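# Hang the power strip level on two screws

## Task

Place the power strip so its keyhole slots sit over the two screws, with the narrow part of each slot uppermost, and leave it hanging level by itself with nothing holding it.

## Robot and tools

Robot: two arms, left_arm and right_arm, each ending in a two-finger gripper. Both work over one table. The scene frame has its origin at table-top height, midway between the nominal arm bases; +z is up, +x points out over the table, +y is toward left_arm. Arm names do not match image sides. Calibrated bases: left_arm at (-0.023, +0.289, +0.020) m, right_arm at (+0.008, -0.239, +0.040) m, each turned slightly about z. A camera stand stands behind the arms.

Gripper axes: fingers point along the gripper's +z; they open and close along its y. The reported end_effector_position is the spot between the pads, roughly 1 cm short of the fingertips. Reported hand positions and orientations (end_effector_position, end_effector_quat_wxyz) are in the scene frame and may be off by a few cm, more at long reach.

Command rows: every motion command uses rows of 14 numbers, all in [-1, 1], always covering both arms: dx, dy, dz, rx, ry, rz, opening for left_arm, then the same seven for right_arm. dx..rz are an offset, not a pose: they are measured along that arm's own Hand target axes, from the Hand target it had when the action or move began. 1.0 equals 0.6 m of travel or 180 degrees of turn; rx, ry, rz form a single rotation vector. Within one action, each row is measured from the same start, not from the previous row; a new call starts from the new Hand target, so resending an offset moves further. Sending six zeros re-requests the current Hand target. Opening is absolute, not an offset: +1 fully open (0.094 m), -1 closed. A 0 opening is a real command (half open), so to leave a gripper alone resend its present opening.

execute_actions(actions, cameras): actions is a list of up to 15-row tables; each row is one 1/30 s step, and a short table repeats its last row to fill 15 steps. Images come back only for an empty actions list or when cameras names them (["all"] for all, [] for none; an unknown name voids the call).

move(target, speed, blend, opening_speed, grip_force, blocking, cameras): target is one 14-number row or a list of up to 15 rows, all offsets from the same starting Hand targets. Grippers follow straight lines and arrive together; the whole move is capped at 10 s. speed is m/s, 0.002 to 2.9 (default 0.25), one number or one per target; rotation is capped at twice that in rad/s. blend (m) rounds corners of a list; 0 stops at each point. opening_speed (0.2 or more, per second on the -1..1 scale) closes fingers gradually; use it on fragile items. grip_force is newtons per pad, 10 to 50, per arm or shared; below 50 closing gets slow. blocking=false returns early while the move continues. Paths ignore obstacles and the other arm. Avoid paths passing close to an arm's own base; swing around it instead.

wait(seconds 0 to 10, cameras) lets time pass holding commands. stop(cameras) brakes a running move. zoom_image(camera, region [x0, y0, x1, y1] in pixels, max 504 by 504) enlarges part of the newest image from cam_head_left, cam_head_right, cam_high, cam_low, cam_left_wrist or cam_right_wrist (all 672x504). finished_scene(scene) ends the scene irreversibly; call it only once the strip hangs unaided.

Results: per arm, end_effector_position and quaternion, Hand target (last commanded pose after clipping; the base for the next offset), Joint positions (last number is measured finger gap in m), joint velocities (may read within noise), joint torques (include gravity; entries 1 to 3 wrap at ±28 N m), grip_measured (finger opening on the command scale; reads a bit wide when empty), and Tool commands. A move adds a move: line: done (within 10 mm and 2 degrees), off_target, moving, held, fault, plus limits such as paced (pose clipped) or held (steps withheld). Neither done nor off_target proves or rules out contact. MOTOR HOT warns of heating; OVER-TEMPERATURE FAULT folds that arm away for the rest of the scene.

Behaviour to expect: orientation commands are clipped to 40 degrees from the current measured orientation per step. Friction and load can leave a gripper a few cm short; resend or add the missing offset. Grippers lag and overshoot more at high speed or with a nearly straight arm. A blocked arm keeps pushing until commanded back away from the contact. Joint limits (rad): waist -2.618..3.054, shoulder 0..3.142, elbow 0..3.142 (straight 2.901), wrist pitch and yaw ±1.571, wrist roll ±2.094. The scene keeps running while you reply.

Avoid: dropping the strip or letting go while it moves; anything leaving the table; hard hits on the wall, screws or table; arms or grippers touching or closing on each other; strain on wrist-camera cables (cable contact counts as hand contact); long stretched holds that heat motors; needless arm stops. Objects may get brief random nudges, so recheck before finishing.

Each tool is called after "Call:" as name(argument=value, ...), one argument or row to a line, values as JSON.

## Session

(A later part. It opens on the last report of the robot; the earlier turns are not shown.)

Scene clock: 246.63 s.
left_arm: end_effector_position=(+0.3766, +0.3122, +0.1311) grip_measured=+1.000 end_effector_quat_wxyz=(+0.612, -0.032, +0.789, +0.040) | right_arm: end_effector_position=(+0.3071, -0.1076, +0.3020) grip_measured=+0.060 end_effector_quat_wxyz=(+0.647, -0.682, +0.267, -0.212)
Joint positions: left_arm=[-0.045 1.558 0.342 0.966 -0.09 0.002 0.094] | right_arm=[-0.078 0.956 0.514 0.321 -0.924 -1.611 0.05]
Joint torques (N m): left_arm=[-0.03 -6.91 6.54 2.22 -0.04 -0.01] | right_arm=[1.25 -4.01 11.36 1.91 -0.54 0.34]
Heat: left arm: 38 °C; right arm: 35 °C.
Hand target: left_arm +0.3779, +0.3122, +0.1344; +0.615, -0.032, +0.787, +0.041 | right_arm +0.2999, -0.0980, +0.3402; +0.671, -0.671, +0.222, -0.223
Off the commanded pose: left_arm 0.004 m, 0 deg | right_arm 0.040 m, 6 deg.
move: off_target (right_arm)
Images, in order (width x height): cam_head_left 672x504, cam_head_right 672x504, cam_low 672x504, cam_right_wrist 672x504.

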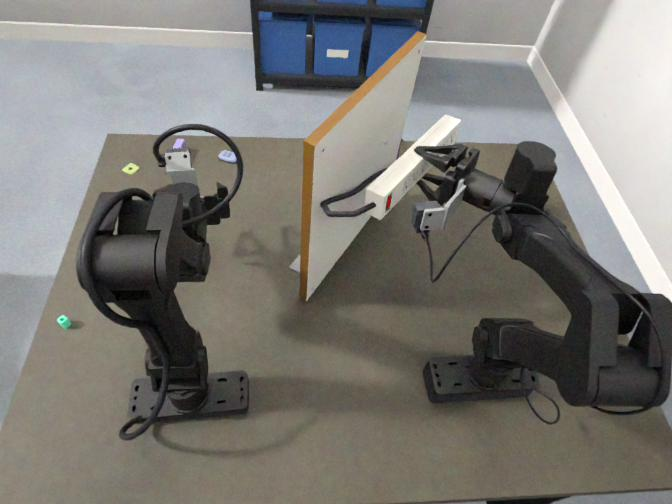

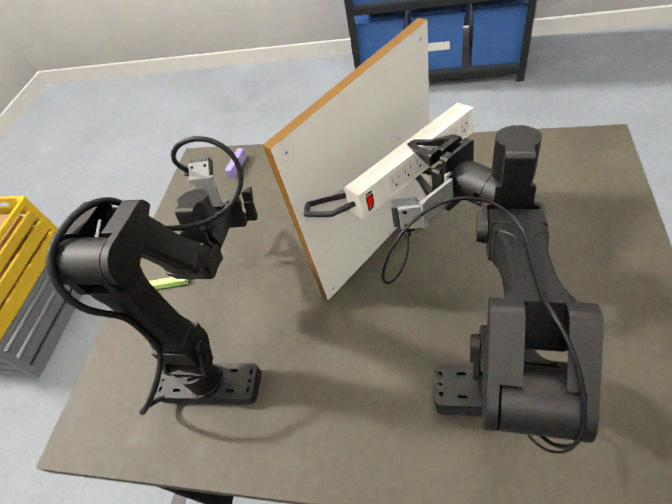

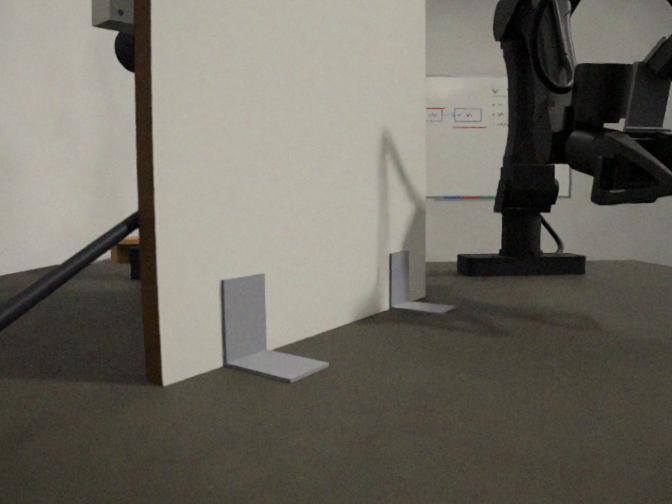

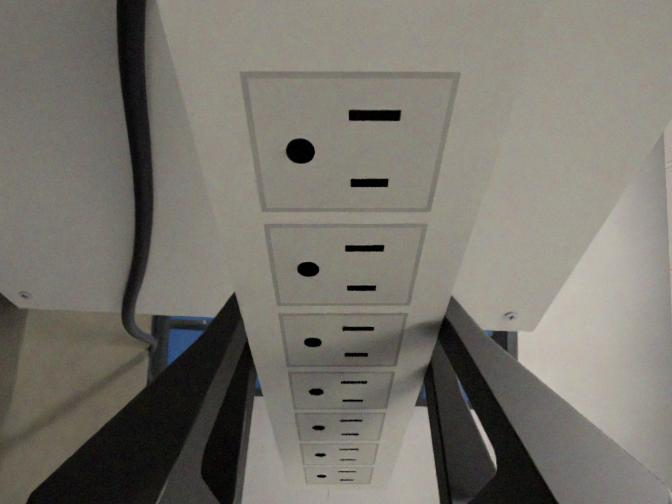

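Call:
move(
  target=[0,0,0,0,0,0,1, -0.042,-0.09,0,0.0233,-0.0333,-0.0133,-0.3],
  cameras=["cam_head_left","cam_head_right","cam_right_wrist"],
  speed=0.15,
)

Scene clock: 290.63 s.
left_arm: end_effector_position=(+0.3766, +0.3122, +0.1311) grip_measured=+1.000 end_effector_quat_wxyz=(+0.612, -0.032, +0.789, +0.040) | right_arm: end_effector_position=(+0.2895, -0.0900, +0.3624) grip_measured=+0.060 end_effector_quat_wxyz=(+0.682, -0.673, +0.197, -0.208)
Joint positions: left_arm=[-0.045 1.558 0.342 0.966 -0.09 0.002 0.094] | right_arm=[-0.048 0.92 0.637 0.313 -1.007 -1.557 0.05]
Joint torques (N m): left_arm=[-0.05 -6.91 6.53 2.22 -0.04 -0.01] | right_arm=[0.96 -2.85 11.1 1.77 -0.37 0.47]
Heat: left arm: 39 °C; right arm: 41 °C.
Hand target: left_arm +0.3779, +0.3122, +0.1344; +0.615, -0.032, +0.787, +0.041 | right_arm +0.2797, -0.0830, +0.3942; +0.701, -0.661, +0.164, -0.209
Off the commanded pose: left_arm 0.004 m, 0 deg | right_arm 0.034 m, 5 deg.
move: off_target (right_arm)
Images, in order (width x height): cam_head_left 672x504, cam_head_right 672x504, cam_right_wrist 672x504.

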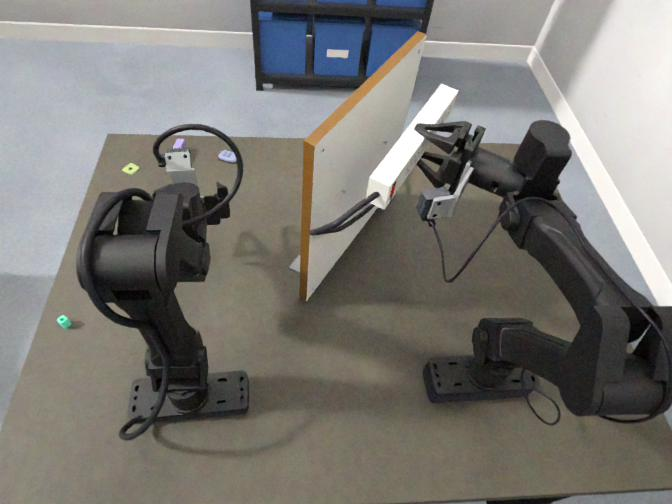

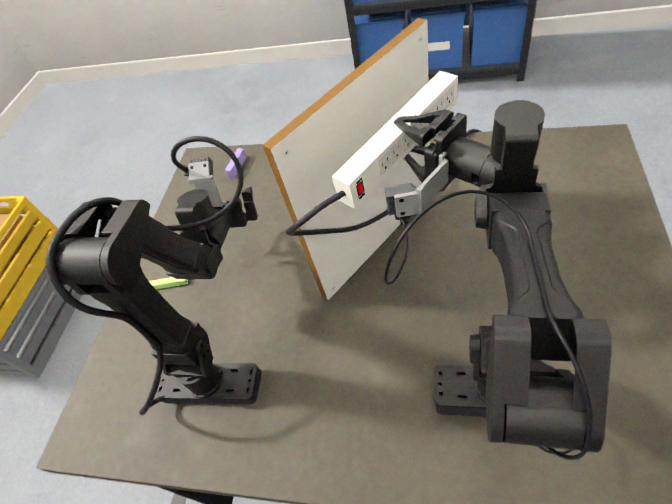

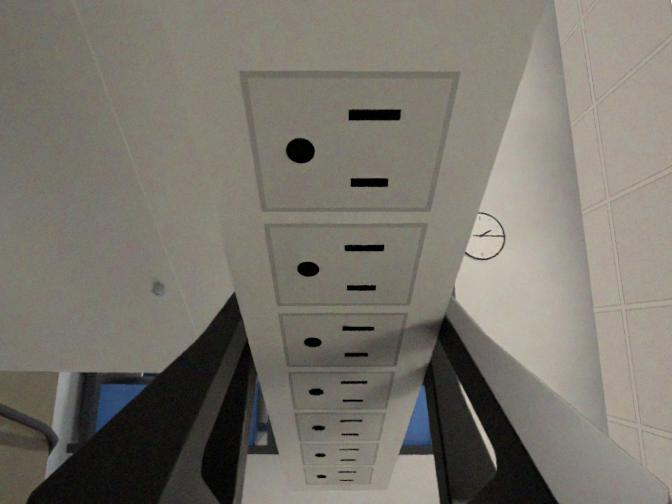

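Call:
zoom_image(
  camera="cam_right_wrist",
  region=[0, 0, 252, 190],
)

Call:
zoom_image(
  camera="cam_right_wrist",
  region=[80, 190, 248, 316],
)

Scaled by 2.000.

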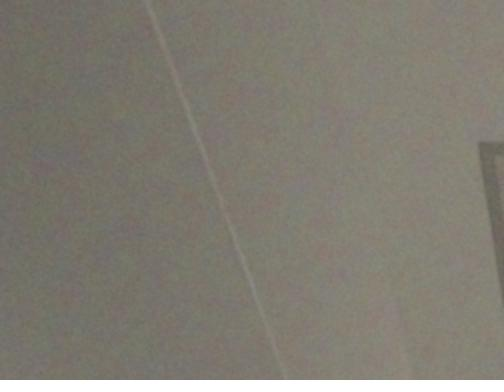

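Scaled by 3.000.

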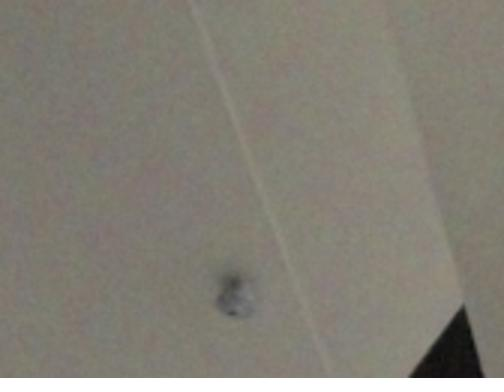

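Call:
zoom_image(
  camera="cam_head_left",
  region=[290, 60, 500, 310],
)

Call:
zoom_image(
  camera="cam_head_right",
  region=[250, 50, 480, 310],
)

Scaled by 2.016.

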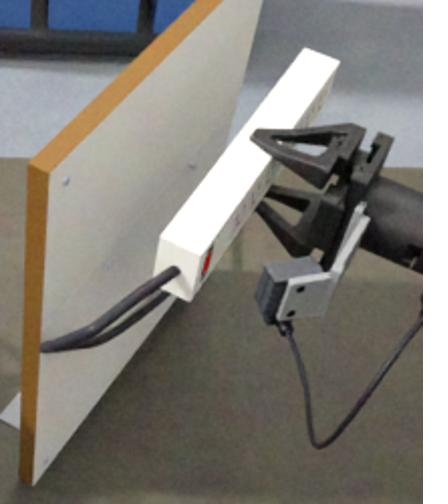

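Scaled by 1.938.

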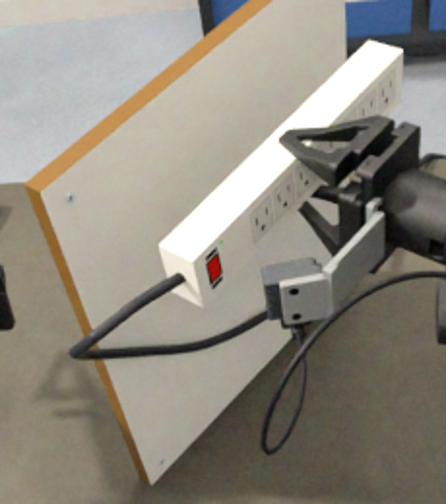

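Call:
move(
  target=[0,0,0,0,0,0,1, -0.075,0,0,0,0,0,-0.3],
  cameras=["cam_head_right","cam_right_wrist"],
  speed=0.15,
)

Call:
zoom_image(
  camera="cam_right_wrist",
  region=[0, 0, 252, 190],
)

Call:
zoom_image(
  camera="cam_right_wrist",
  region=[80, 190, 248, 316],
)

Scene clock: 327.40 s.
left_arm: end_effector_position=(+0.3766, +0.3122, +0.1311) grip_measured=+1.000 end_effector_quat_wxyz=(+0.612, -0.032, +0.789, +0.040) | right_arm: end_effector_position=(+0.2504, -0.0638, +0.3812) grip_measured=+0.060 end_effector_quat_wxyz=(+0.687, -0.671, +0.176, -0.218)
Joint positions: left_arm=[-0.045 1.558 0.342 0.966 -0.09 0.002 0.094] | right_arm=[0.116 0.751 0.637 0.173 -0.857 -1.576 0.05]
Joint torques (N m): left_arm=[-0.03 -6.91 6.53 2.22 -0.04 -0.01] | right_arm=[0.91 -1.8 7.41 1.81 -0.23 0.37]
Heat: left arm: 39 °C; right arm: 43 °C.
Hand target: left_arm +0.3779, +0.3122, +0.1344; +0.615, -0.032, +0.787, +0.041 | right_arm +0.2410, -0.0600, +0.3921; +0.701, -0.661, +0.164, -0.209
Off the commanded pose: left_arm 0.004 m, 0 deg | right_arm 0.015 m, 3 deg.
move: off_target (right_arm)
Images, in order (width x height): cam_head_right 672x504, cam_right_wrist 672x504.

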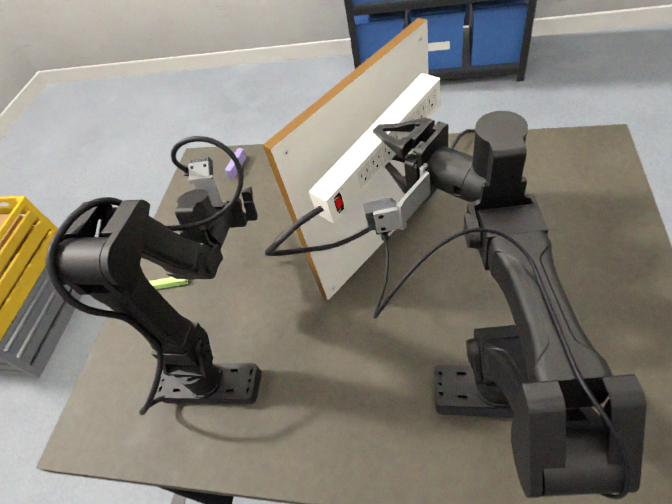

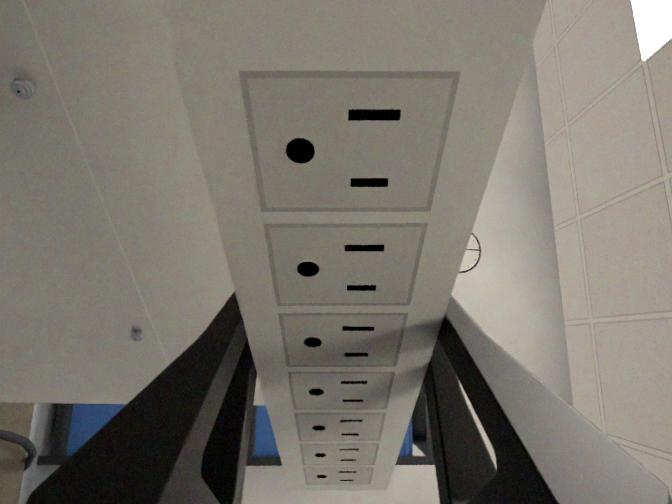

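Scaled by 2.000.

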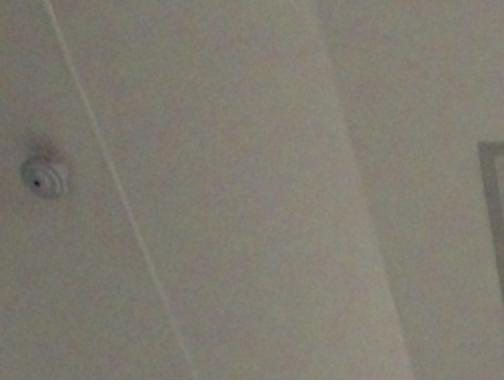

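Scaled by 3.000.

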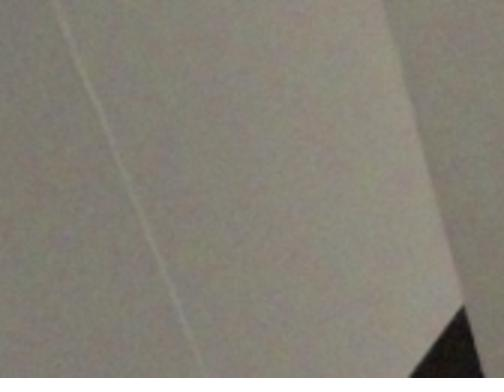

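Call:
zoom_image(
  camera="cam_right_wrist",
  region=[0, 270, 200, 420],
)

Call:
zoom_image(
  camera="cam_right_wrist",
  region=[0, 60, 80, 120],
)

Call:
zoom_image(
  camera="cam_right_wrist",
  region=[150, 0, 400, 188],
)

Call:
zoom_image(
  camera="cam_right_wrist",
  region=[230, 380, 430, 504],
)

Scaled by 2.520.

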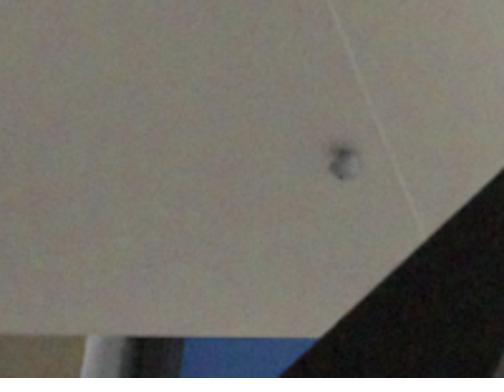

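Scaled by 6.300.

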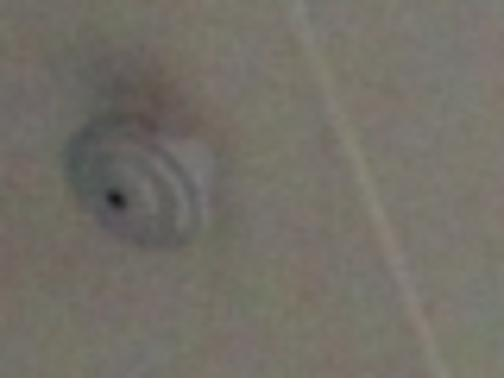

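Scaled by 2.016.

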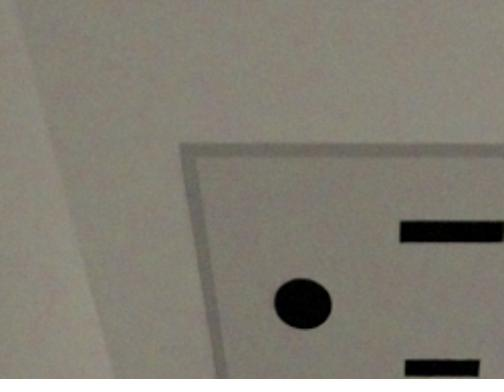

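Scaled by 2.520.

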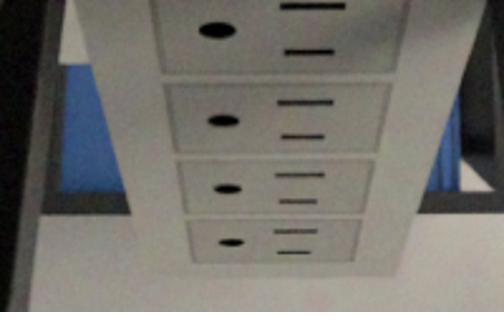

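Call:
move(
  target=[
    [-0.6247,-0.0398,-0.2955,0.2513,-0.0333,0.0275,1, 0,0.033,-0.1,-0.011,0.0167,0.019,-0.3],
    [-0.5885,-0.3728,-0.4767,0.5026,-0.0667,0.055,1, 0,0.033,-0.1,-0.011,0.0167,0.019,-0.3],
  ],
  cameras=["all"],
  blend=[0.05,0],
  speed=0.2,
)

Scene clock: 393.83 s.
left_arm: end_effector_position=(+0.2061, +0.0627, +0.5437) grip_measured=+1.000 end_effector_quat_wxyz=(+0.523, +0.478, +0.521, -0.476) | right_arm: end_effector_position=(+0.2200, -0.1141, +0.3667) grip_measured=+0.060 end_effector_quat_wxyz=(+0.681, -0.666, +0.207, -0.223)
Joint positions: left_arm=[-0.281 1.289 1.695 -0.407 1.26 0.004 0.094] | right_arm=[-0.244 0.547 0.553 0.063 -1.163 -1.524 0.05]
Joint torques (N m): left_arm=[-0.57 -3.71 5.68 1.96 -0.06 -0.03] | right_arm=[-0.29 -0.2 6.41 1.49 -0.39 0.47]
Heat: left arm: 39 °C; right arm: 40 °C.
Hand target: left_arm +0.2097, +0.0604, +0.5404; +0.521, +0.478, +0.521, -0.478 | right_arm +0.2121, -0.1108, +0.3681; +0.691, -0.663, +0.206, -0.202
Off the commanded pose: left_arm 0.005 m, 0 deg | right_arm 0.009 m, 3 deg.
move: off_target (right_arm)

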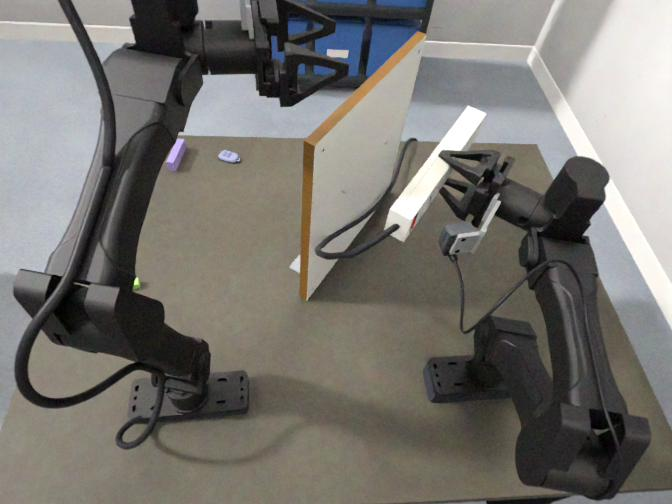

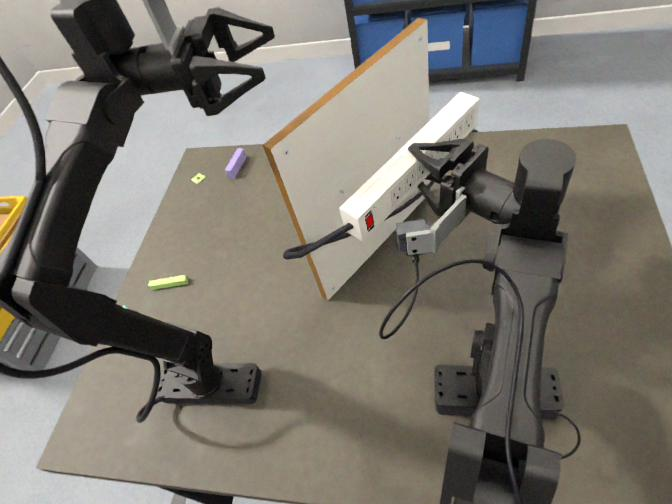

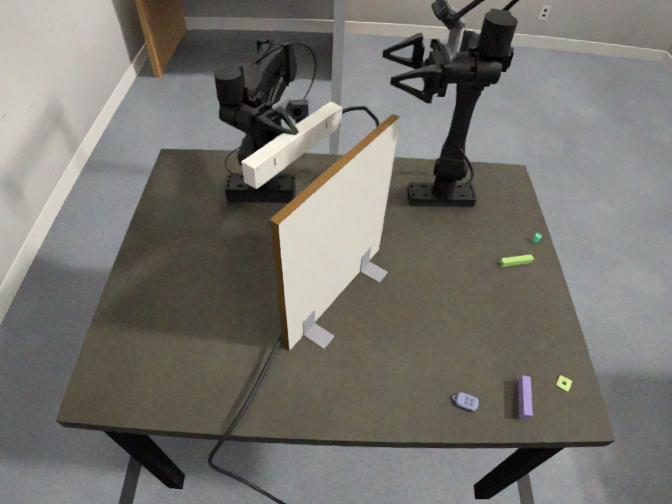

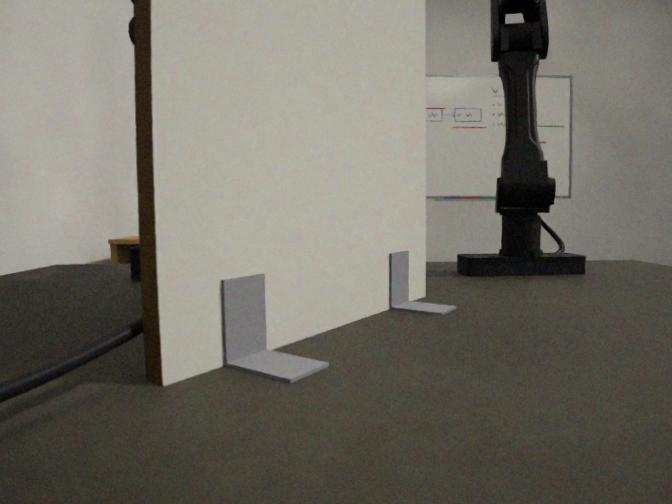

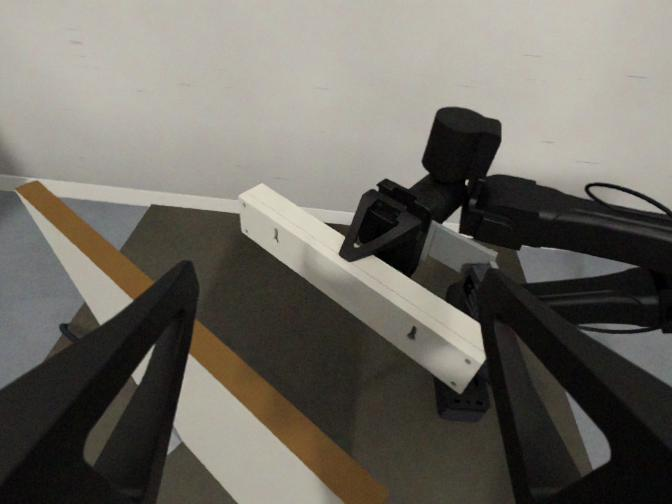

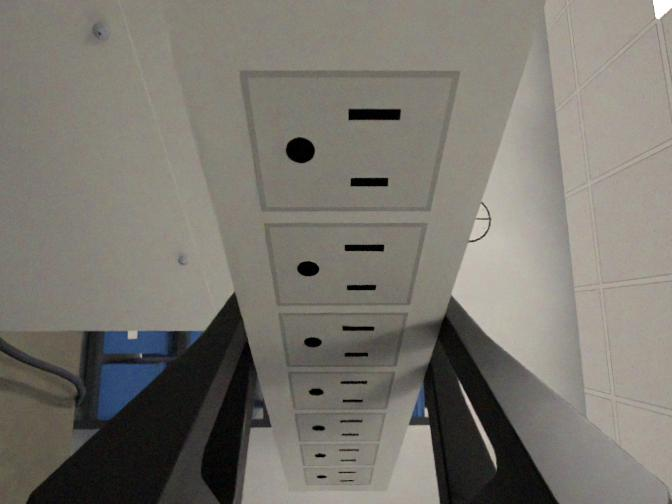

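Call:
zoom_image(
  camera="cam_left_wrist",
  region=[225, 175, 365, 280],
)

Call:
zoom_image(
  camera="cam_left_wrist",
  region=[365, 295, 505, 400],
)

Call:
zoom_image(
  camera="cam_left_wrist",
  region=[225, 175, 505, 400],
)

Scaled by 3.600.

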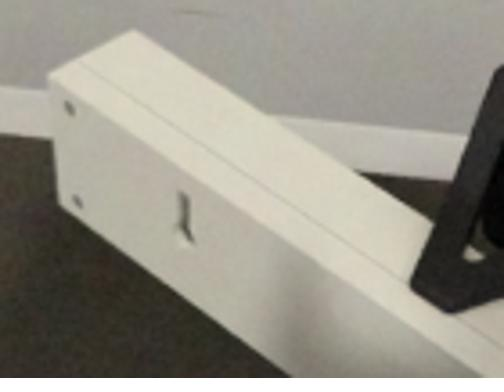

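Scaled by 3.600.

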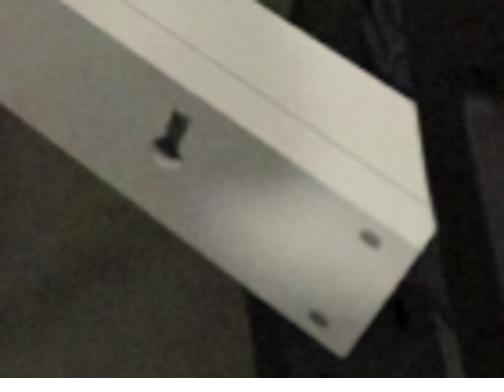

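Scaled by 1.800.

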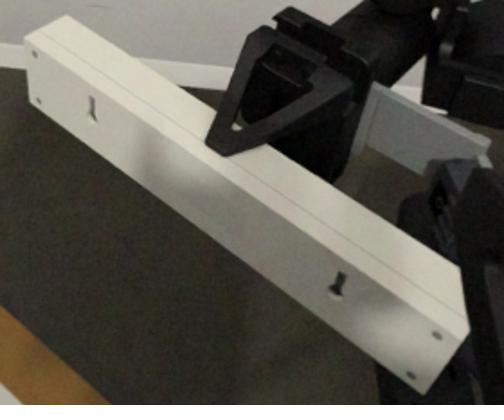

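Call:
move(
  target=[0,0,0,0,0,0,1, 0.0962,0.111,0.1172,-0.009,0,0.005,-0.3],
  cameras=["cam_head_left","cam_head_right","cam_left_wrist","cam_right_wrist"],
  speed=0.15,
)

Scene clock: 461.57 s.
left_arm: end_effector_position=(+0.2061, +0.0627, +0.5439) grip_measured=+1.000 end_effector_quat_wxyz=(+0.523, +0.478, +0.521, -0.476) | right_arm: end_effector_position=(+0.3024, -0.0858, +0.3006) grip_measured=+0.060 end_effector_quat_wxyz=(+0.672, -0.677, +0.215, -0.208)
Joint positions: left_arm=[-0.281 1.289 1.695 -0.404 1.26 0.003 0.094] | right_arm=[-0.011 1.019 0.457 0.547 -0.942 -1.576 0.05]
Joint torques (N m): left_arm=[-0.57 -3.73 5.59 1.93 -0.05 -0.05] | right_arm=[0.79 -1.39 6.63 1.89 -0.16 0.42]
Heat: left arm: 38 °C; right arm: 40 °C.
Hand target: left_arm +0.2097, +0.0604, +0.5404; +0.521, +0.478, +0.521, -0.478 | right_arm +0.2996, -0.0815, +0.3032; +0.683, -0.671, +0.214, -0.194
Off the commanded pose: left_arm 0.006 m, 0 deg | right_arm 0.006 m, 2 deg.
move: done
Images, in order (width x height): cam_head_left 672x504, cam_head_right 672x504, cam_left_wrist 672x504, cam_right_wrist 672x504.

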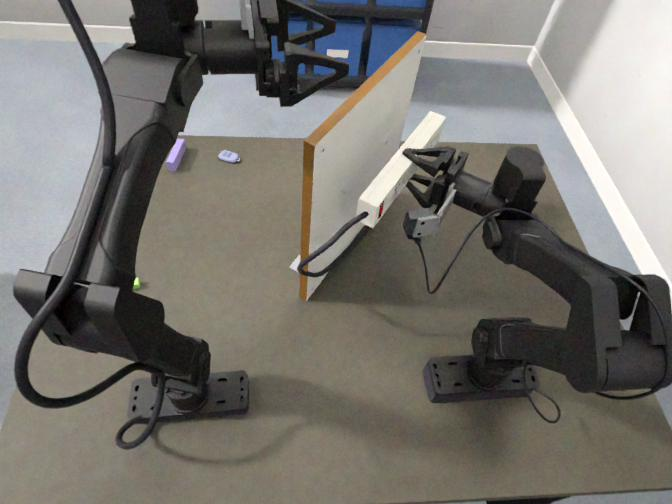

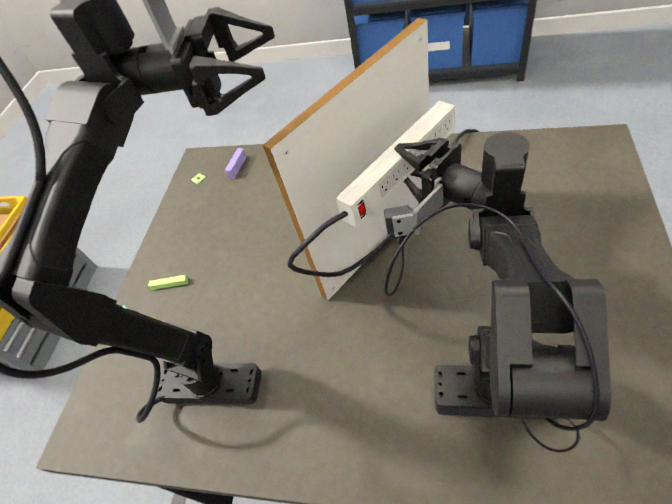

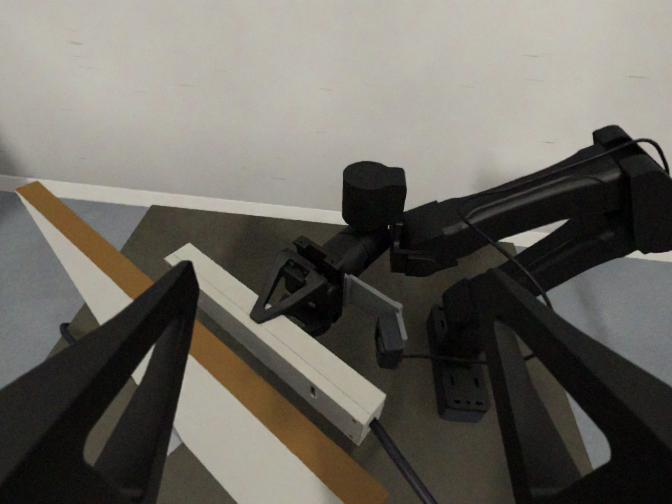

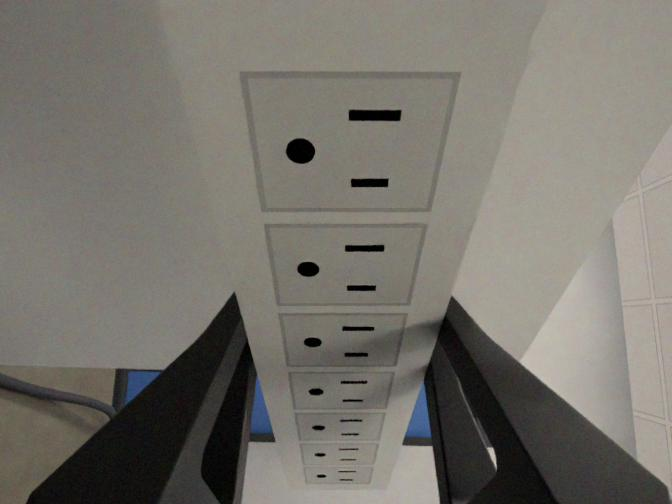

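Call:
zoom_image(
  camera="cam_right_wrist",
  region=[0, 320, 240, 400],
)

Call:
zoom_image(
  camera="cam_right_wrist",
  region=[430, 250, 670, 400],
)

Scaled by 2.100.

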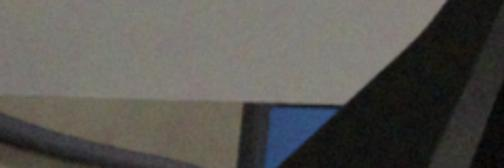

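Scaled by 2.100.

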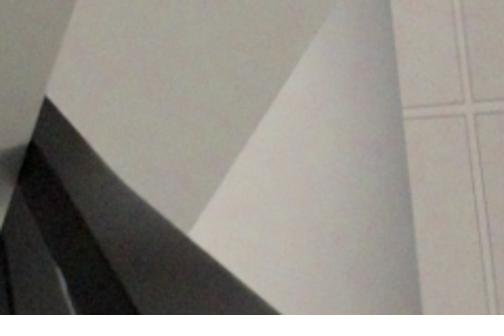

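Call:
move(
  target=[0,0,0,0,0,0,1, 0.0115,0.082,0.07,0.008,0.0055,-0.002,-0.3],
  cameras=["cam_head_left","cam_head_right","cam_left_wrist","cam_right_wrist"],
  speed=0.1,
)

Scene clock: 503.27 s.
left_arm: end_effector_position=(+0.2061, +0.0627, +0.5439) grip_measured=+1.000 end_effector_quat_wxyz=(+0.523, +0.478, +0.521, -0.476) | right_arm: end_effector_position=(+0.3299, -0.0524, +0.2497) grip_measured=+0.060 end_effector_quat_wxyz=(+0.678, -0.670, +0.217, -0.211)
Joint positions: left_arm=[-0.281 1.289 1.695 -0.404 1.26 0.003 0.094] | right_arm=[0.142 1.354 0.381 0.984 -0.781 -1.551 0.05]
Joint torques (N m): left_arm=[-0.58 -3.73 5.6 1.93 -0.05 -0.05] | right_arm=[0.77 -2.95 5.53 2.07 -0.06 0.34]
Heat: left arm: 37 °C; right arm: 41 °C.
Hand target: left_arm +0.2097, +0.0604, +0.5404; +0.521, +0.478, +0.521, -0.478 | right_arm +0.3275, -0.0491, +0.2541; +0.689, -0.661, +0.216, -0.205
Off the commanded pose: left_arm 0.006 m, 0 deg | right_arm 0.006 m, 2 deg.
move: done
Images, in order (width x height): cam_head_left 672x504, cam_head_right 672x504, cam_left_wrist 672x504, cam_right_wrist 672x504.

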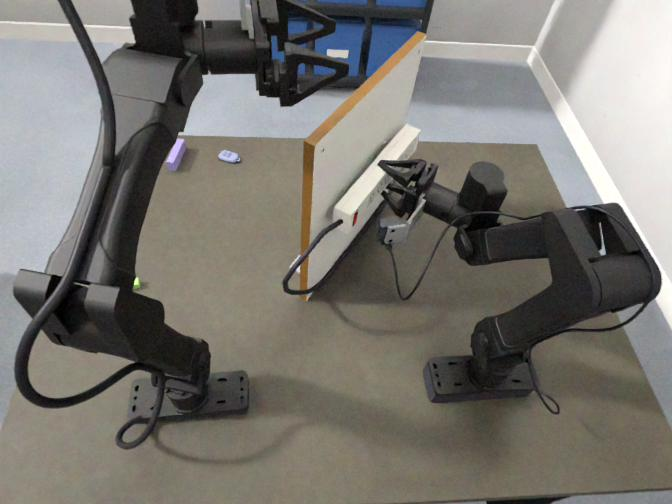

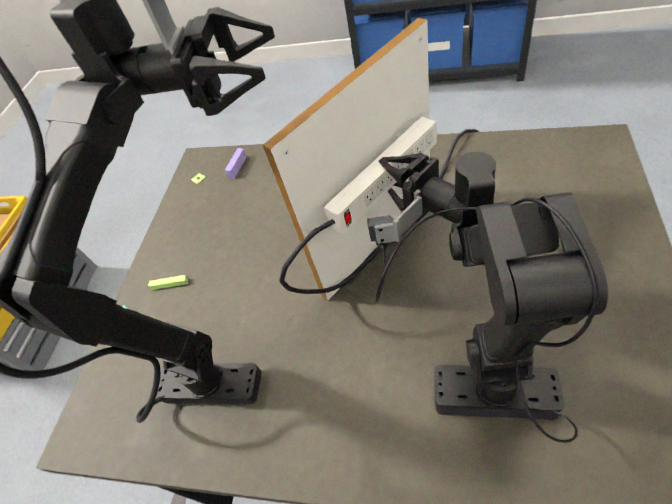

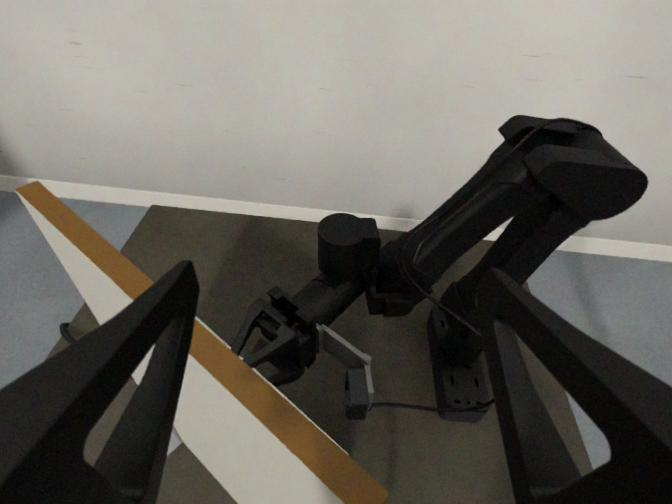

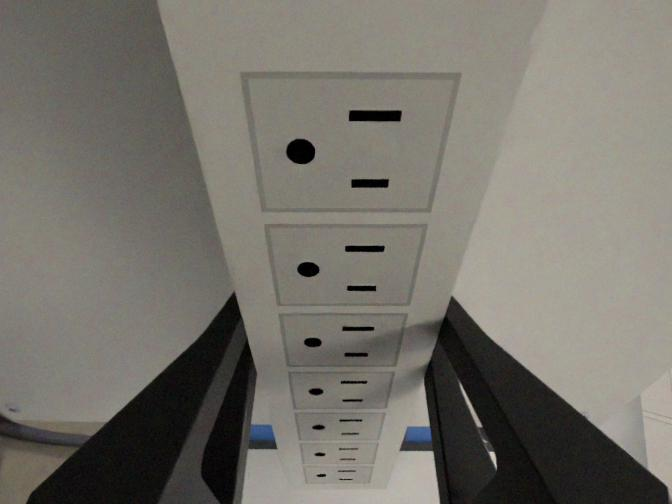

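Call:
move(
  target=[0.174,-0.0867,-0.104,-0.2725,0,0,1, 0,0,0,0,0,0,-0.3],
  cameras=["cam_head_left","cam_left_wrist"],
  speed=0.15,
)

Scene clock: 569.50 s.
left_arm: end_effector_position=(+0.1526, +0.1182, +0.4379) grip_measured=+1.000 end_effector_quat_wxyz=(+0.672, +0.221, +0.673, -0.218) | right_arm: end_effector_position=(+0.3299, -0.0524, +0.2499) grip_measured=+0.060 end_effector_quat_wxyz=(+0.678, -0.670, +0.217, -0.212)
Joint positions: left_arm=[-1.21 0.591 1.004 -0.415 -0.521 0.003 0.094] | right_arm=[0.142 1.354 0.381 0.985 -0.781 -1.551 0.05]
Joint torques (N m): left_arm=[-0.7 1.07 5.94 2.26 -0.12 -0.05] | right_arm=[0.77 -2.86 5.53 2.03 -0.04 0.34]
Heat: left arm: 38 °C; right arm: 41 °C.
Hand target: left_arm +0.1524, +0.1179, +0.4358; +0.673, +0.218, +0.673, -0.219 | right_arm +0.3275, -0.0492, +0.2541; +0.689, -0.661, +0.216, -0.205
Off the commanded pose: left_arm 0.002 m, 0 deg | right_arm 0.006 m, 2 deg.
move: done
Images, in order (width x height): cam_head_left 672x504, cam_left_wrist 672x504.

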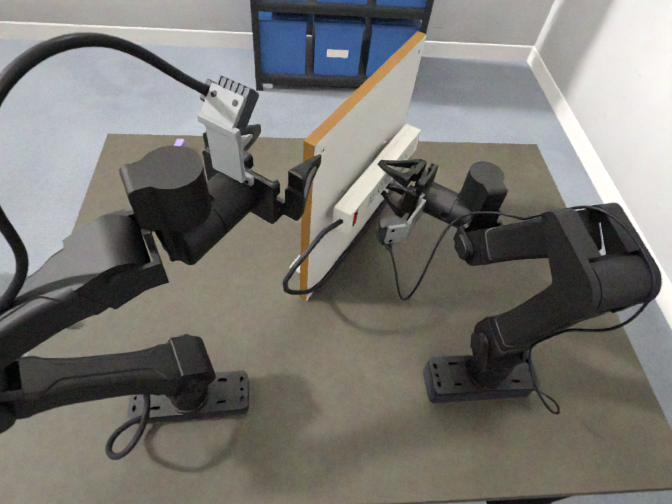

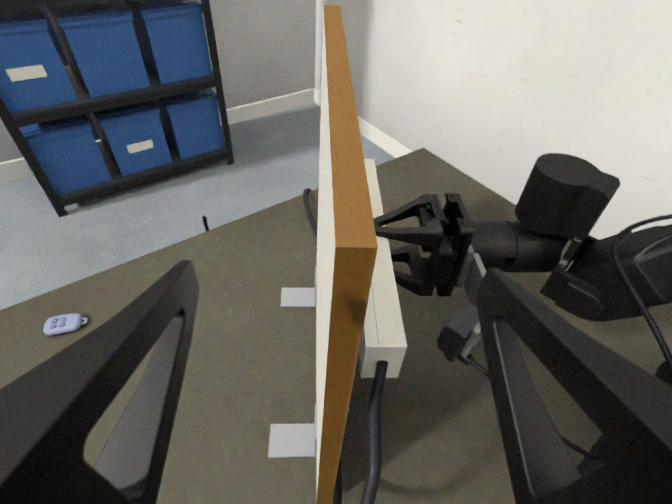

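Call:
move(
  target=[0,-0.043,0,-0.0094,0,0,1, 0,0,0,0,0,0,-0.3],
  cameras=["cam_left_wrist"],
  speed=0.1,
)

Call:
zoom_image(
  camera="cam_left_wrist",
  region=[270, 120, 438, 400],
)

Scene clock: 579.70 s.
left_arm: end_effector_position=(+0.1375, +0.0984, +0.4377) grip_measured=+1.000 end_effector_quat_wxyz=(+0.675, +0.213, +0.676, -0.206) | right_arm: end_effector_position=(+0.3299, -0.0524, +0.2499) grip_measured=+0.060 end_effector_quat_wxyz=(+0.678, -0.670, +0.217, -0.212)
Joint positions: left_arm=[-1.507 0.652 1.004 -0.36 -0.847 0.003 0.094] | right_arm=[0.142 1.354 0.381 0.985 -0.781 -1.551 0.05]
Joint torques (N m): left_arm=[-0.72 0.92 5.86 2.23 -0.13 -0.05] | right_arm=[0.79 -2.92 5.49 2.04 -0.04 0.34]
Heat: left arm: 39 °C; right arm: 41 °C.
Hand target: left_arm +0.1372, +0.0970, +0.4359; +0.676, +0.208, +0.676, -0.209 | right_arm +0.3275, -0.0492, +0.2541; +0.689, -0.661, +0.216, -0.205
Off the commanded pose: left_arm 0.002 m, 1 deg | right_arm 0.006 m, 2 deg.
move: done
Images, in order (width x height): cam_left_wrist 672x504.

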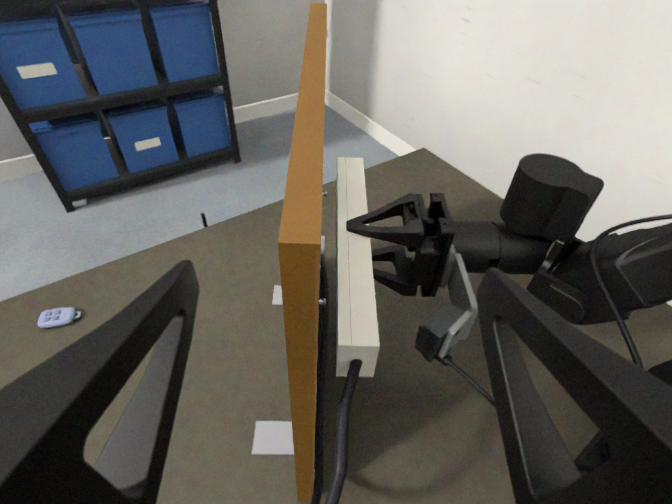

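Scaled by 1.800.

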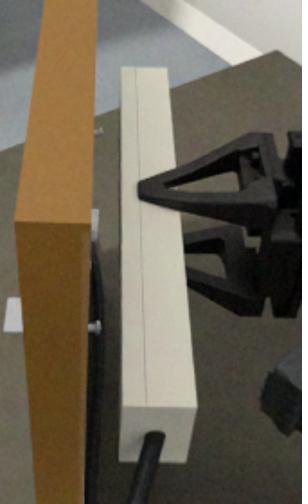

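Call:
zoom_image(
  camera="cam_left_wrist",
  region=[300, 150, 384, 234],
)

Call:
zoom_image(
  camera="cam_left_wrist",
  region=[300, 270, 384, 354],
)

Call:
zoom_image(
  camera="cam_left_wrist",
  region=[310, 320, 394, 404],
)

Scaled by 6.000.

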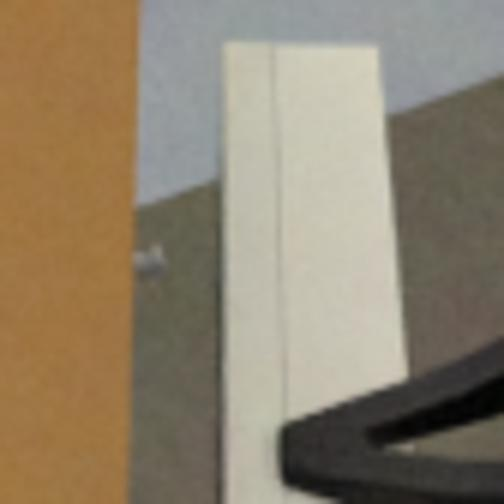

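Scaled by 6.000.

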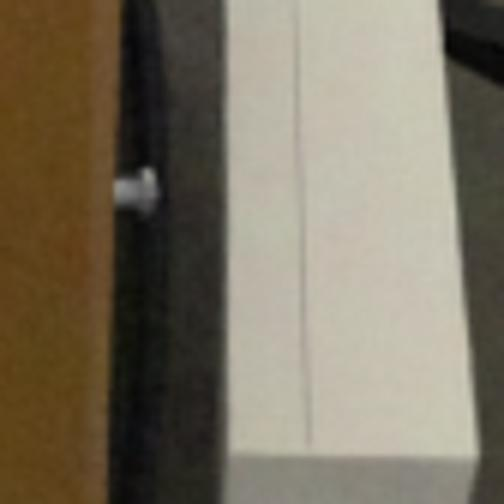

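Scaled by 6.000.

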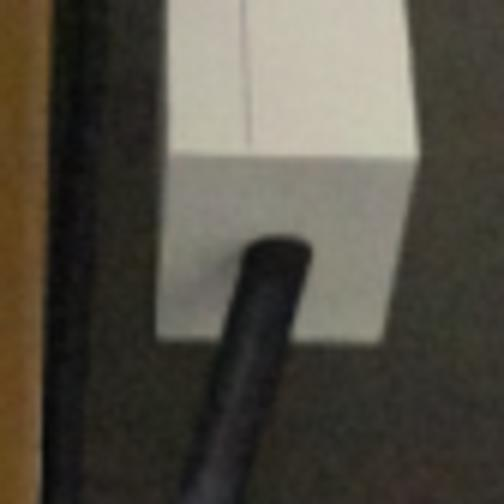

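Call:
move(
  target=[0.2145,0.0208,-0.0342,0.1851,-0.1157,0.2796,1, 0,0,0,0,0,0,-0.3],
  cameras=["cam_head_left","cam_left_wrist"],
  speed=0.15,
)

Scene clock: 654.03 s.
left_arm: end_effector_position=(+0.1254, +0.1180, +0.3116) grip_measured=+1.000 end_effector_quat_wxyz=(+0.720, +0.608, +0.313, -0.120) | right_arm: end_effector_position=(+0.3299, -0.0524, +0.2500) grip_measured=+0.060 end_effector_quat_wxyz=(+0.678, -0.670, +0.217, -0.212)
Joint positions: left_arm=[-0.069 0.398 0.338 0.264 1.244 0.736 0.094] | right_arm=[0.142 1.354 0.381 0.986 -0.781 -1.551 0.05]
Joint torques (N m): left_arm=[0.62 2.1 6.71 1.83 -0.11 0.07] | right_arm=[0.7 -2.93 5.5 2.02 -0.06 0.33]
Heat: left arm: 39 °C; right arm: 40 °C.
Hand target: left_arm +0.1273, +0.1188, +0.3073; +0.720, +0.609, +0.312, -0.118 | right_arm +0.3275, -0.0492, +0.2541; +0.689, -0.661, +0.216, -0.205
Off the commanded pose: left_arm 0.005 m, 0 deg | right_arm 0.006 m, 2 deg.
move: done
Images, in order (width x height): cam_head_left 672x504, cam_left_wrist 672x504.

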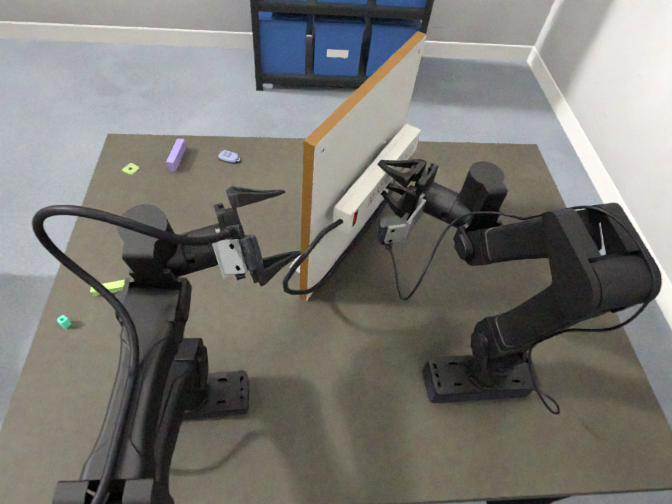

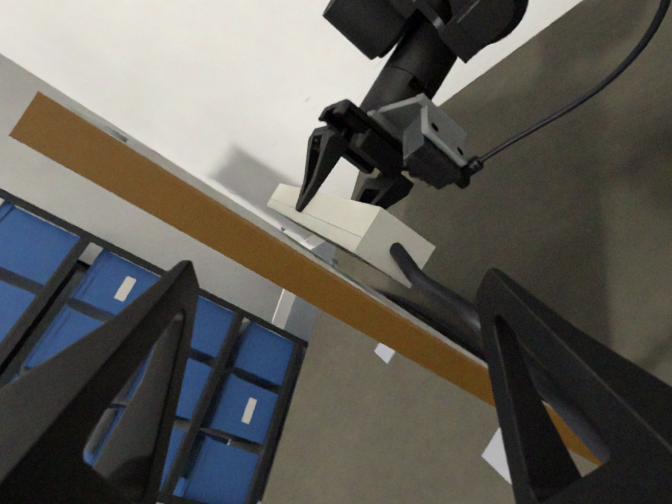

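Call:
zoom_image(
  camera="cam_left_wrist",
  region=[250, 165, 450, 315],
)

Call:
zoom_image(
  camera="cam_left_wrist",
  region=[260, 175, 360, 250],
)

Call:
zoom_image(
  camera="cam_left_wrist",
  region=[320, 215, 450, 310],
)

Scaled by 2.520.

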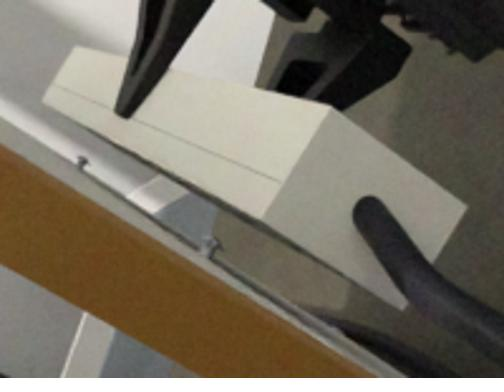

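Scaled by 5.040.

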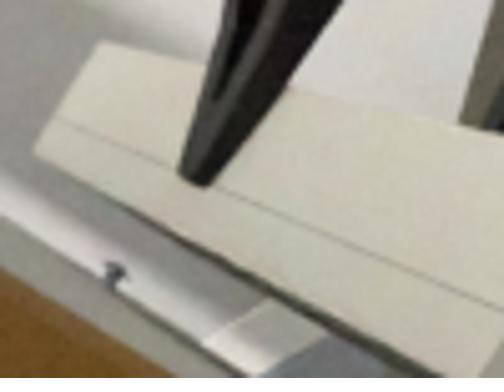

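Scaled by 3.877.

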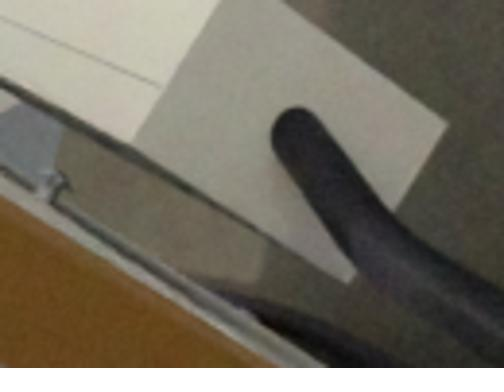

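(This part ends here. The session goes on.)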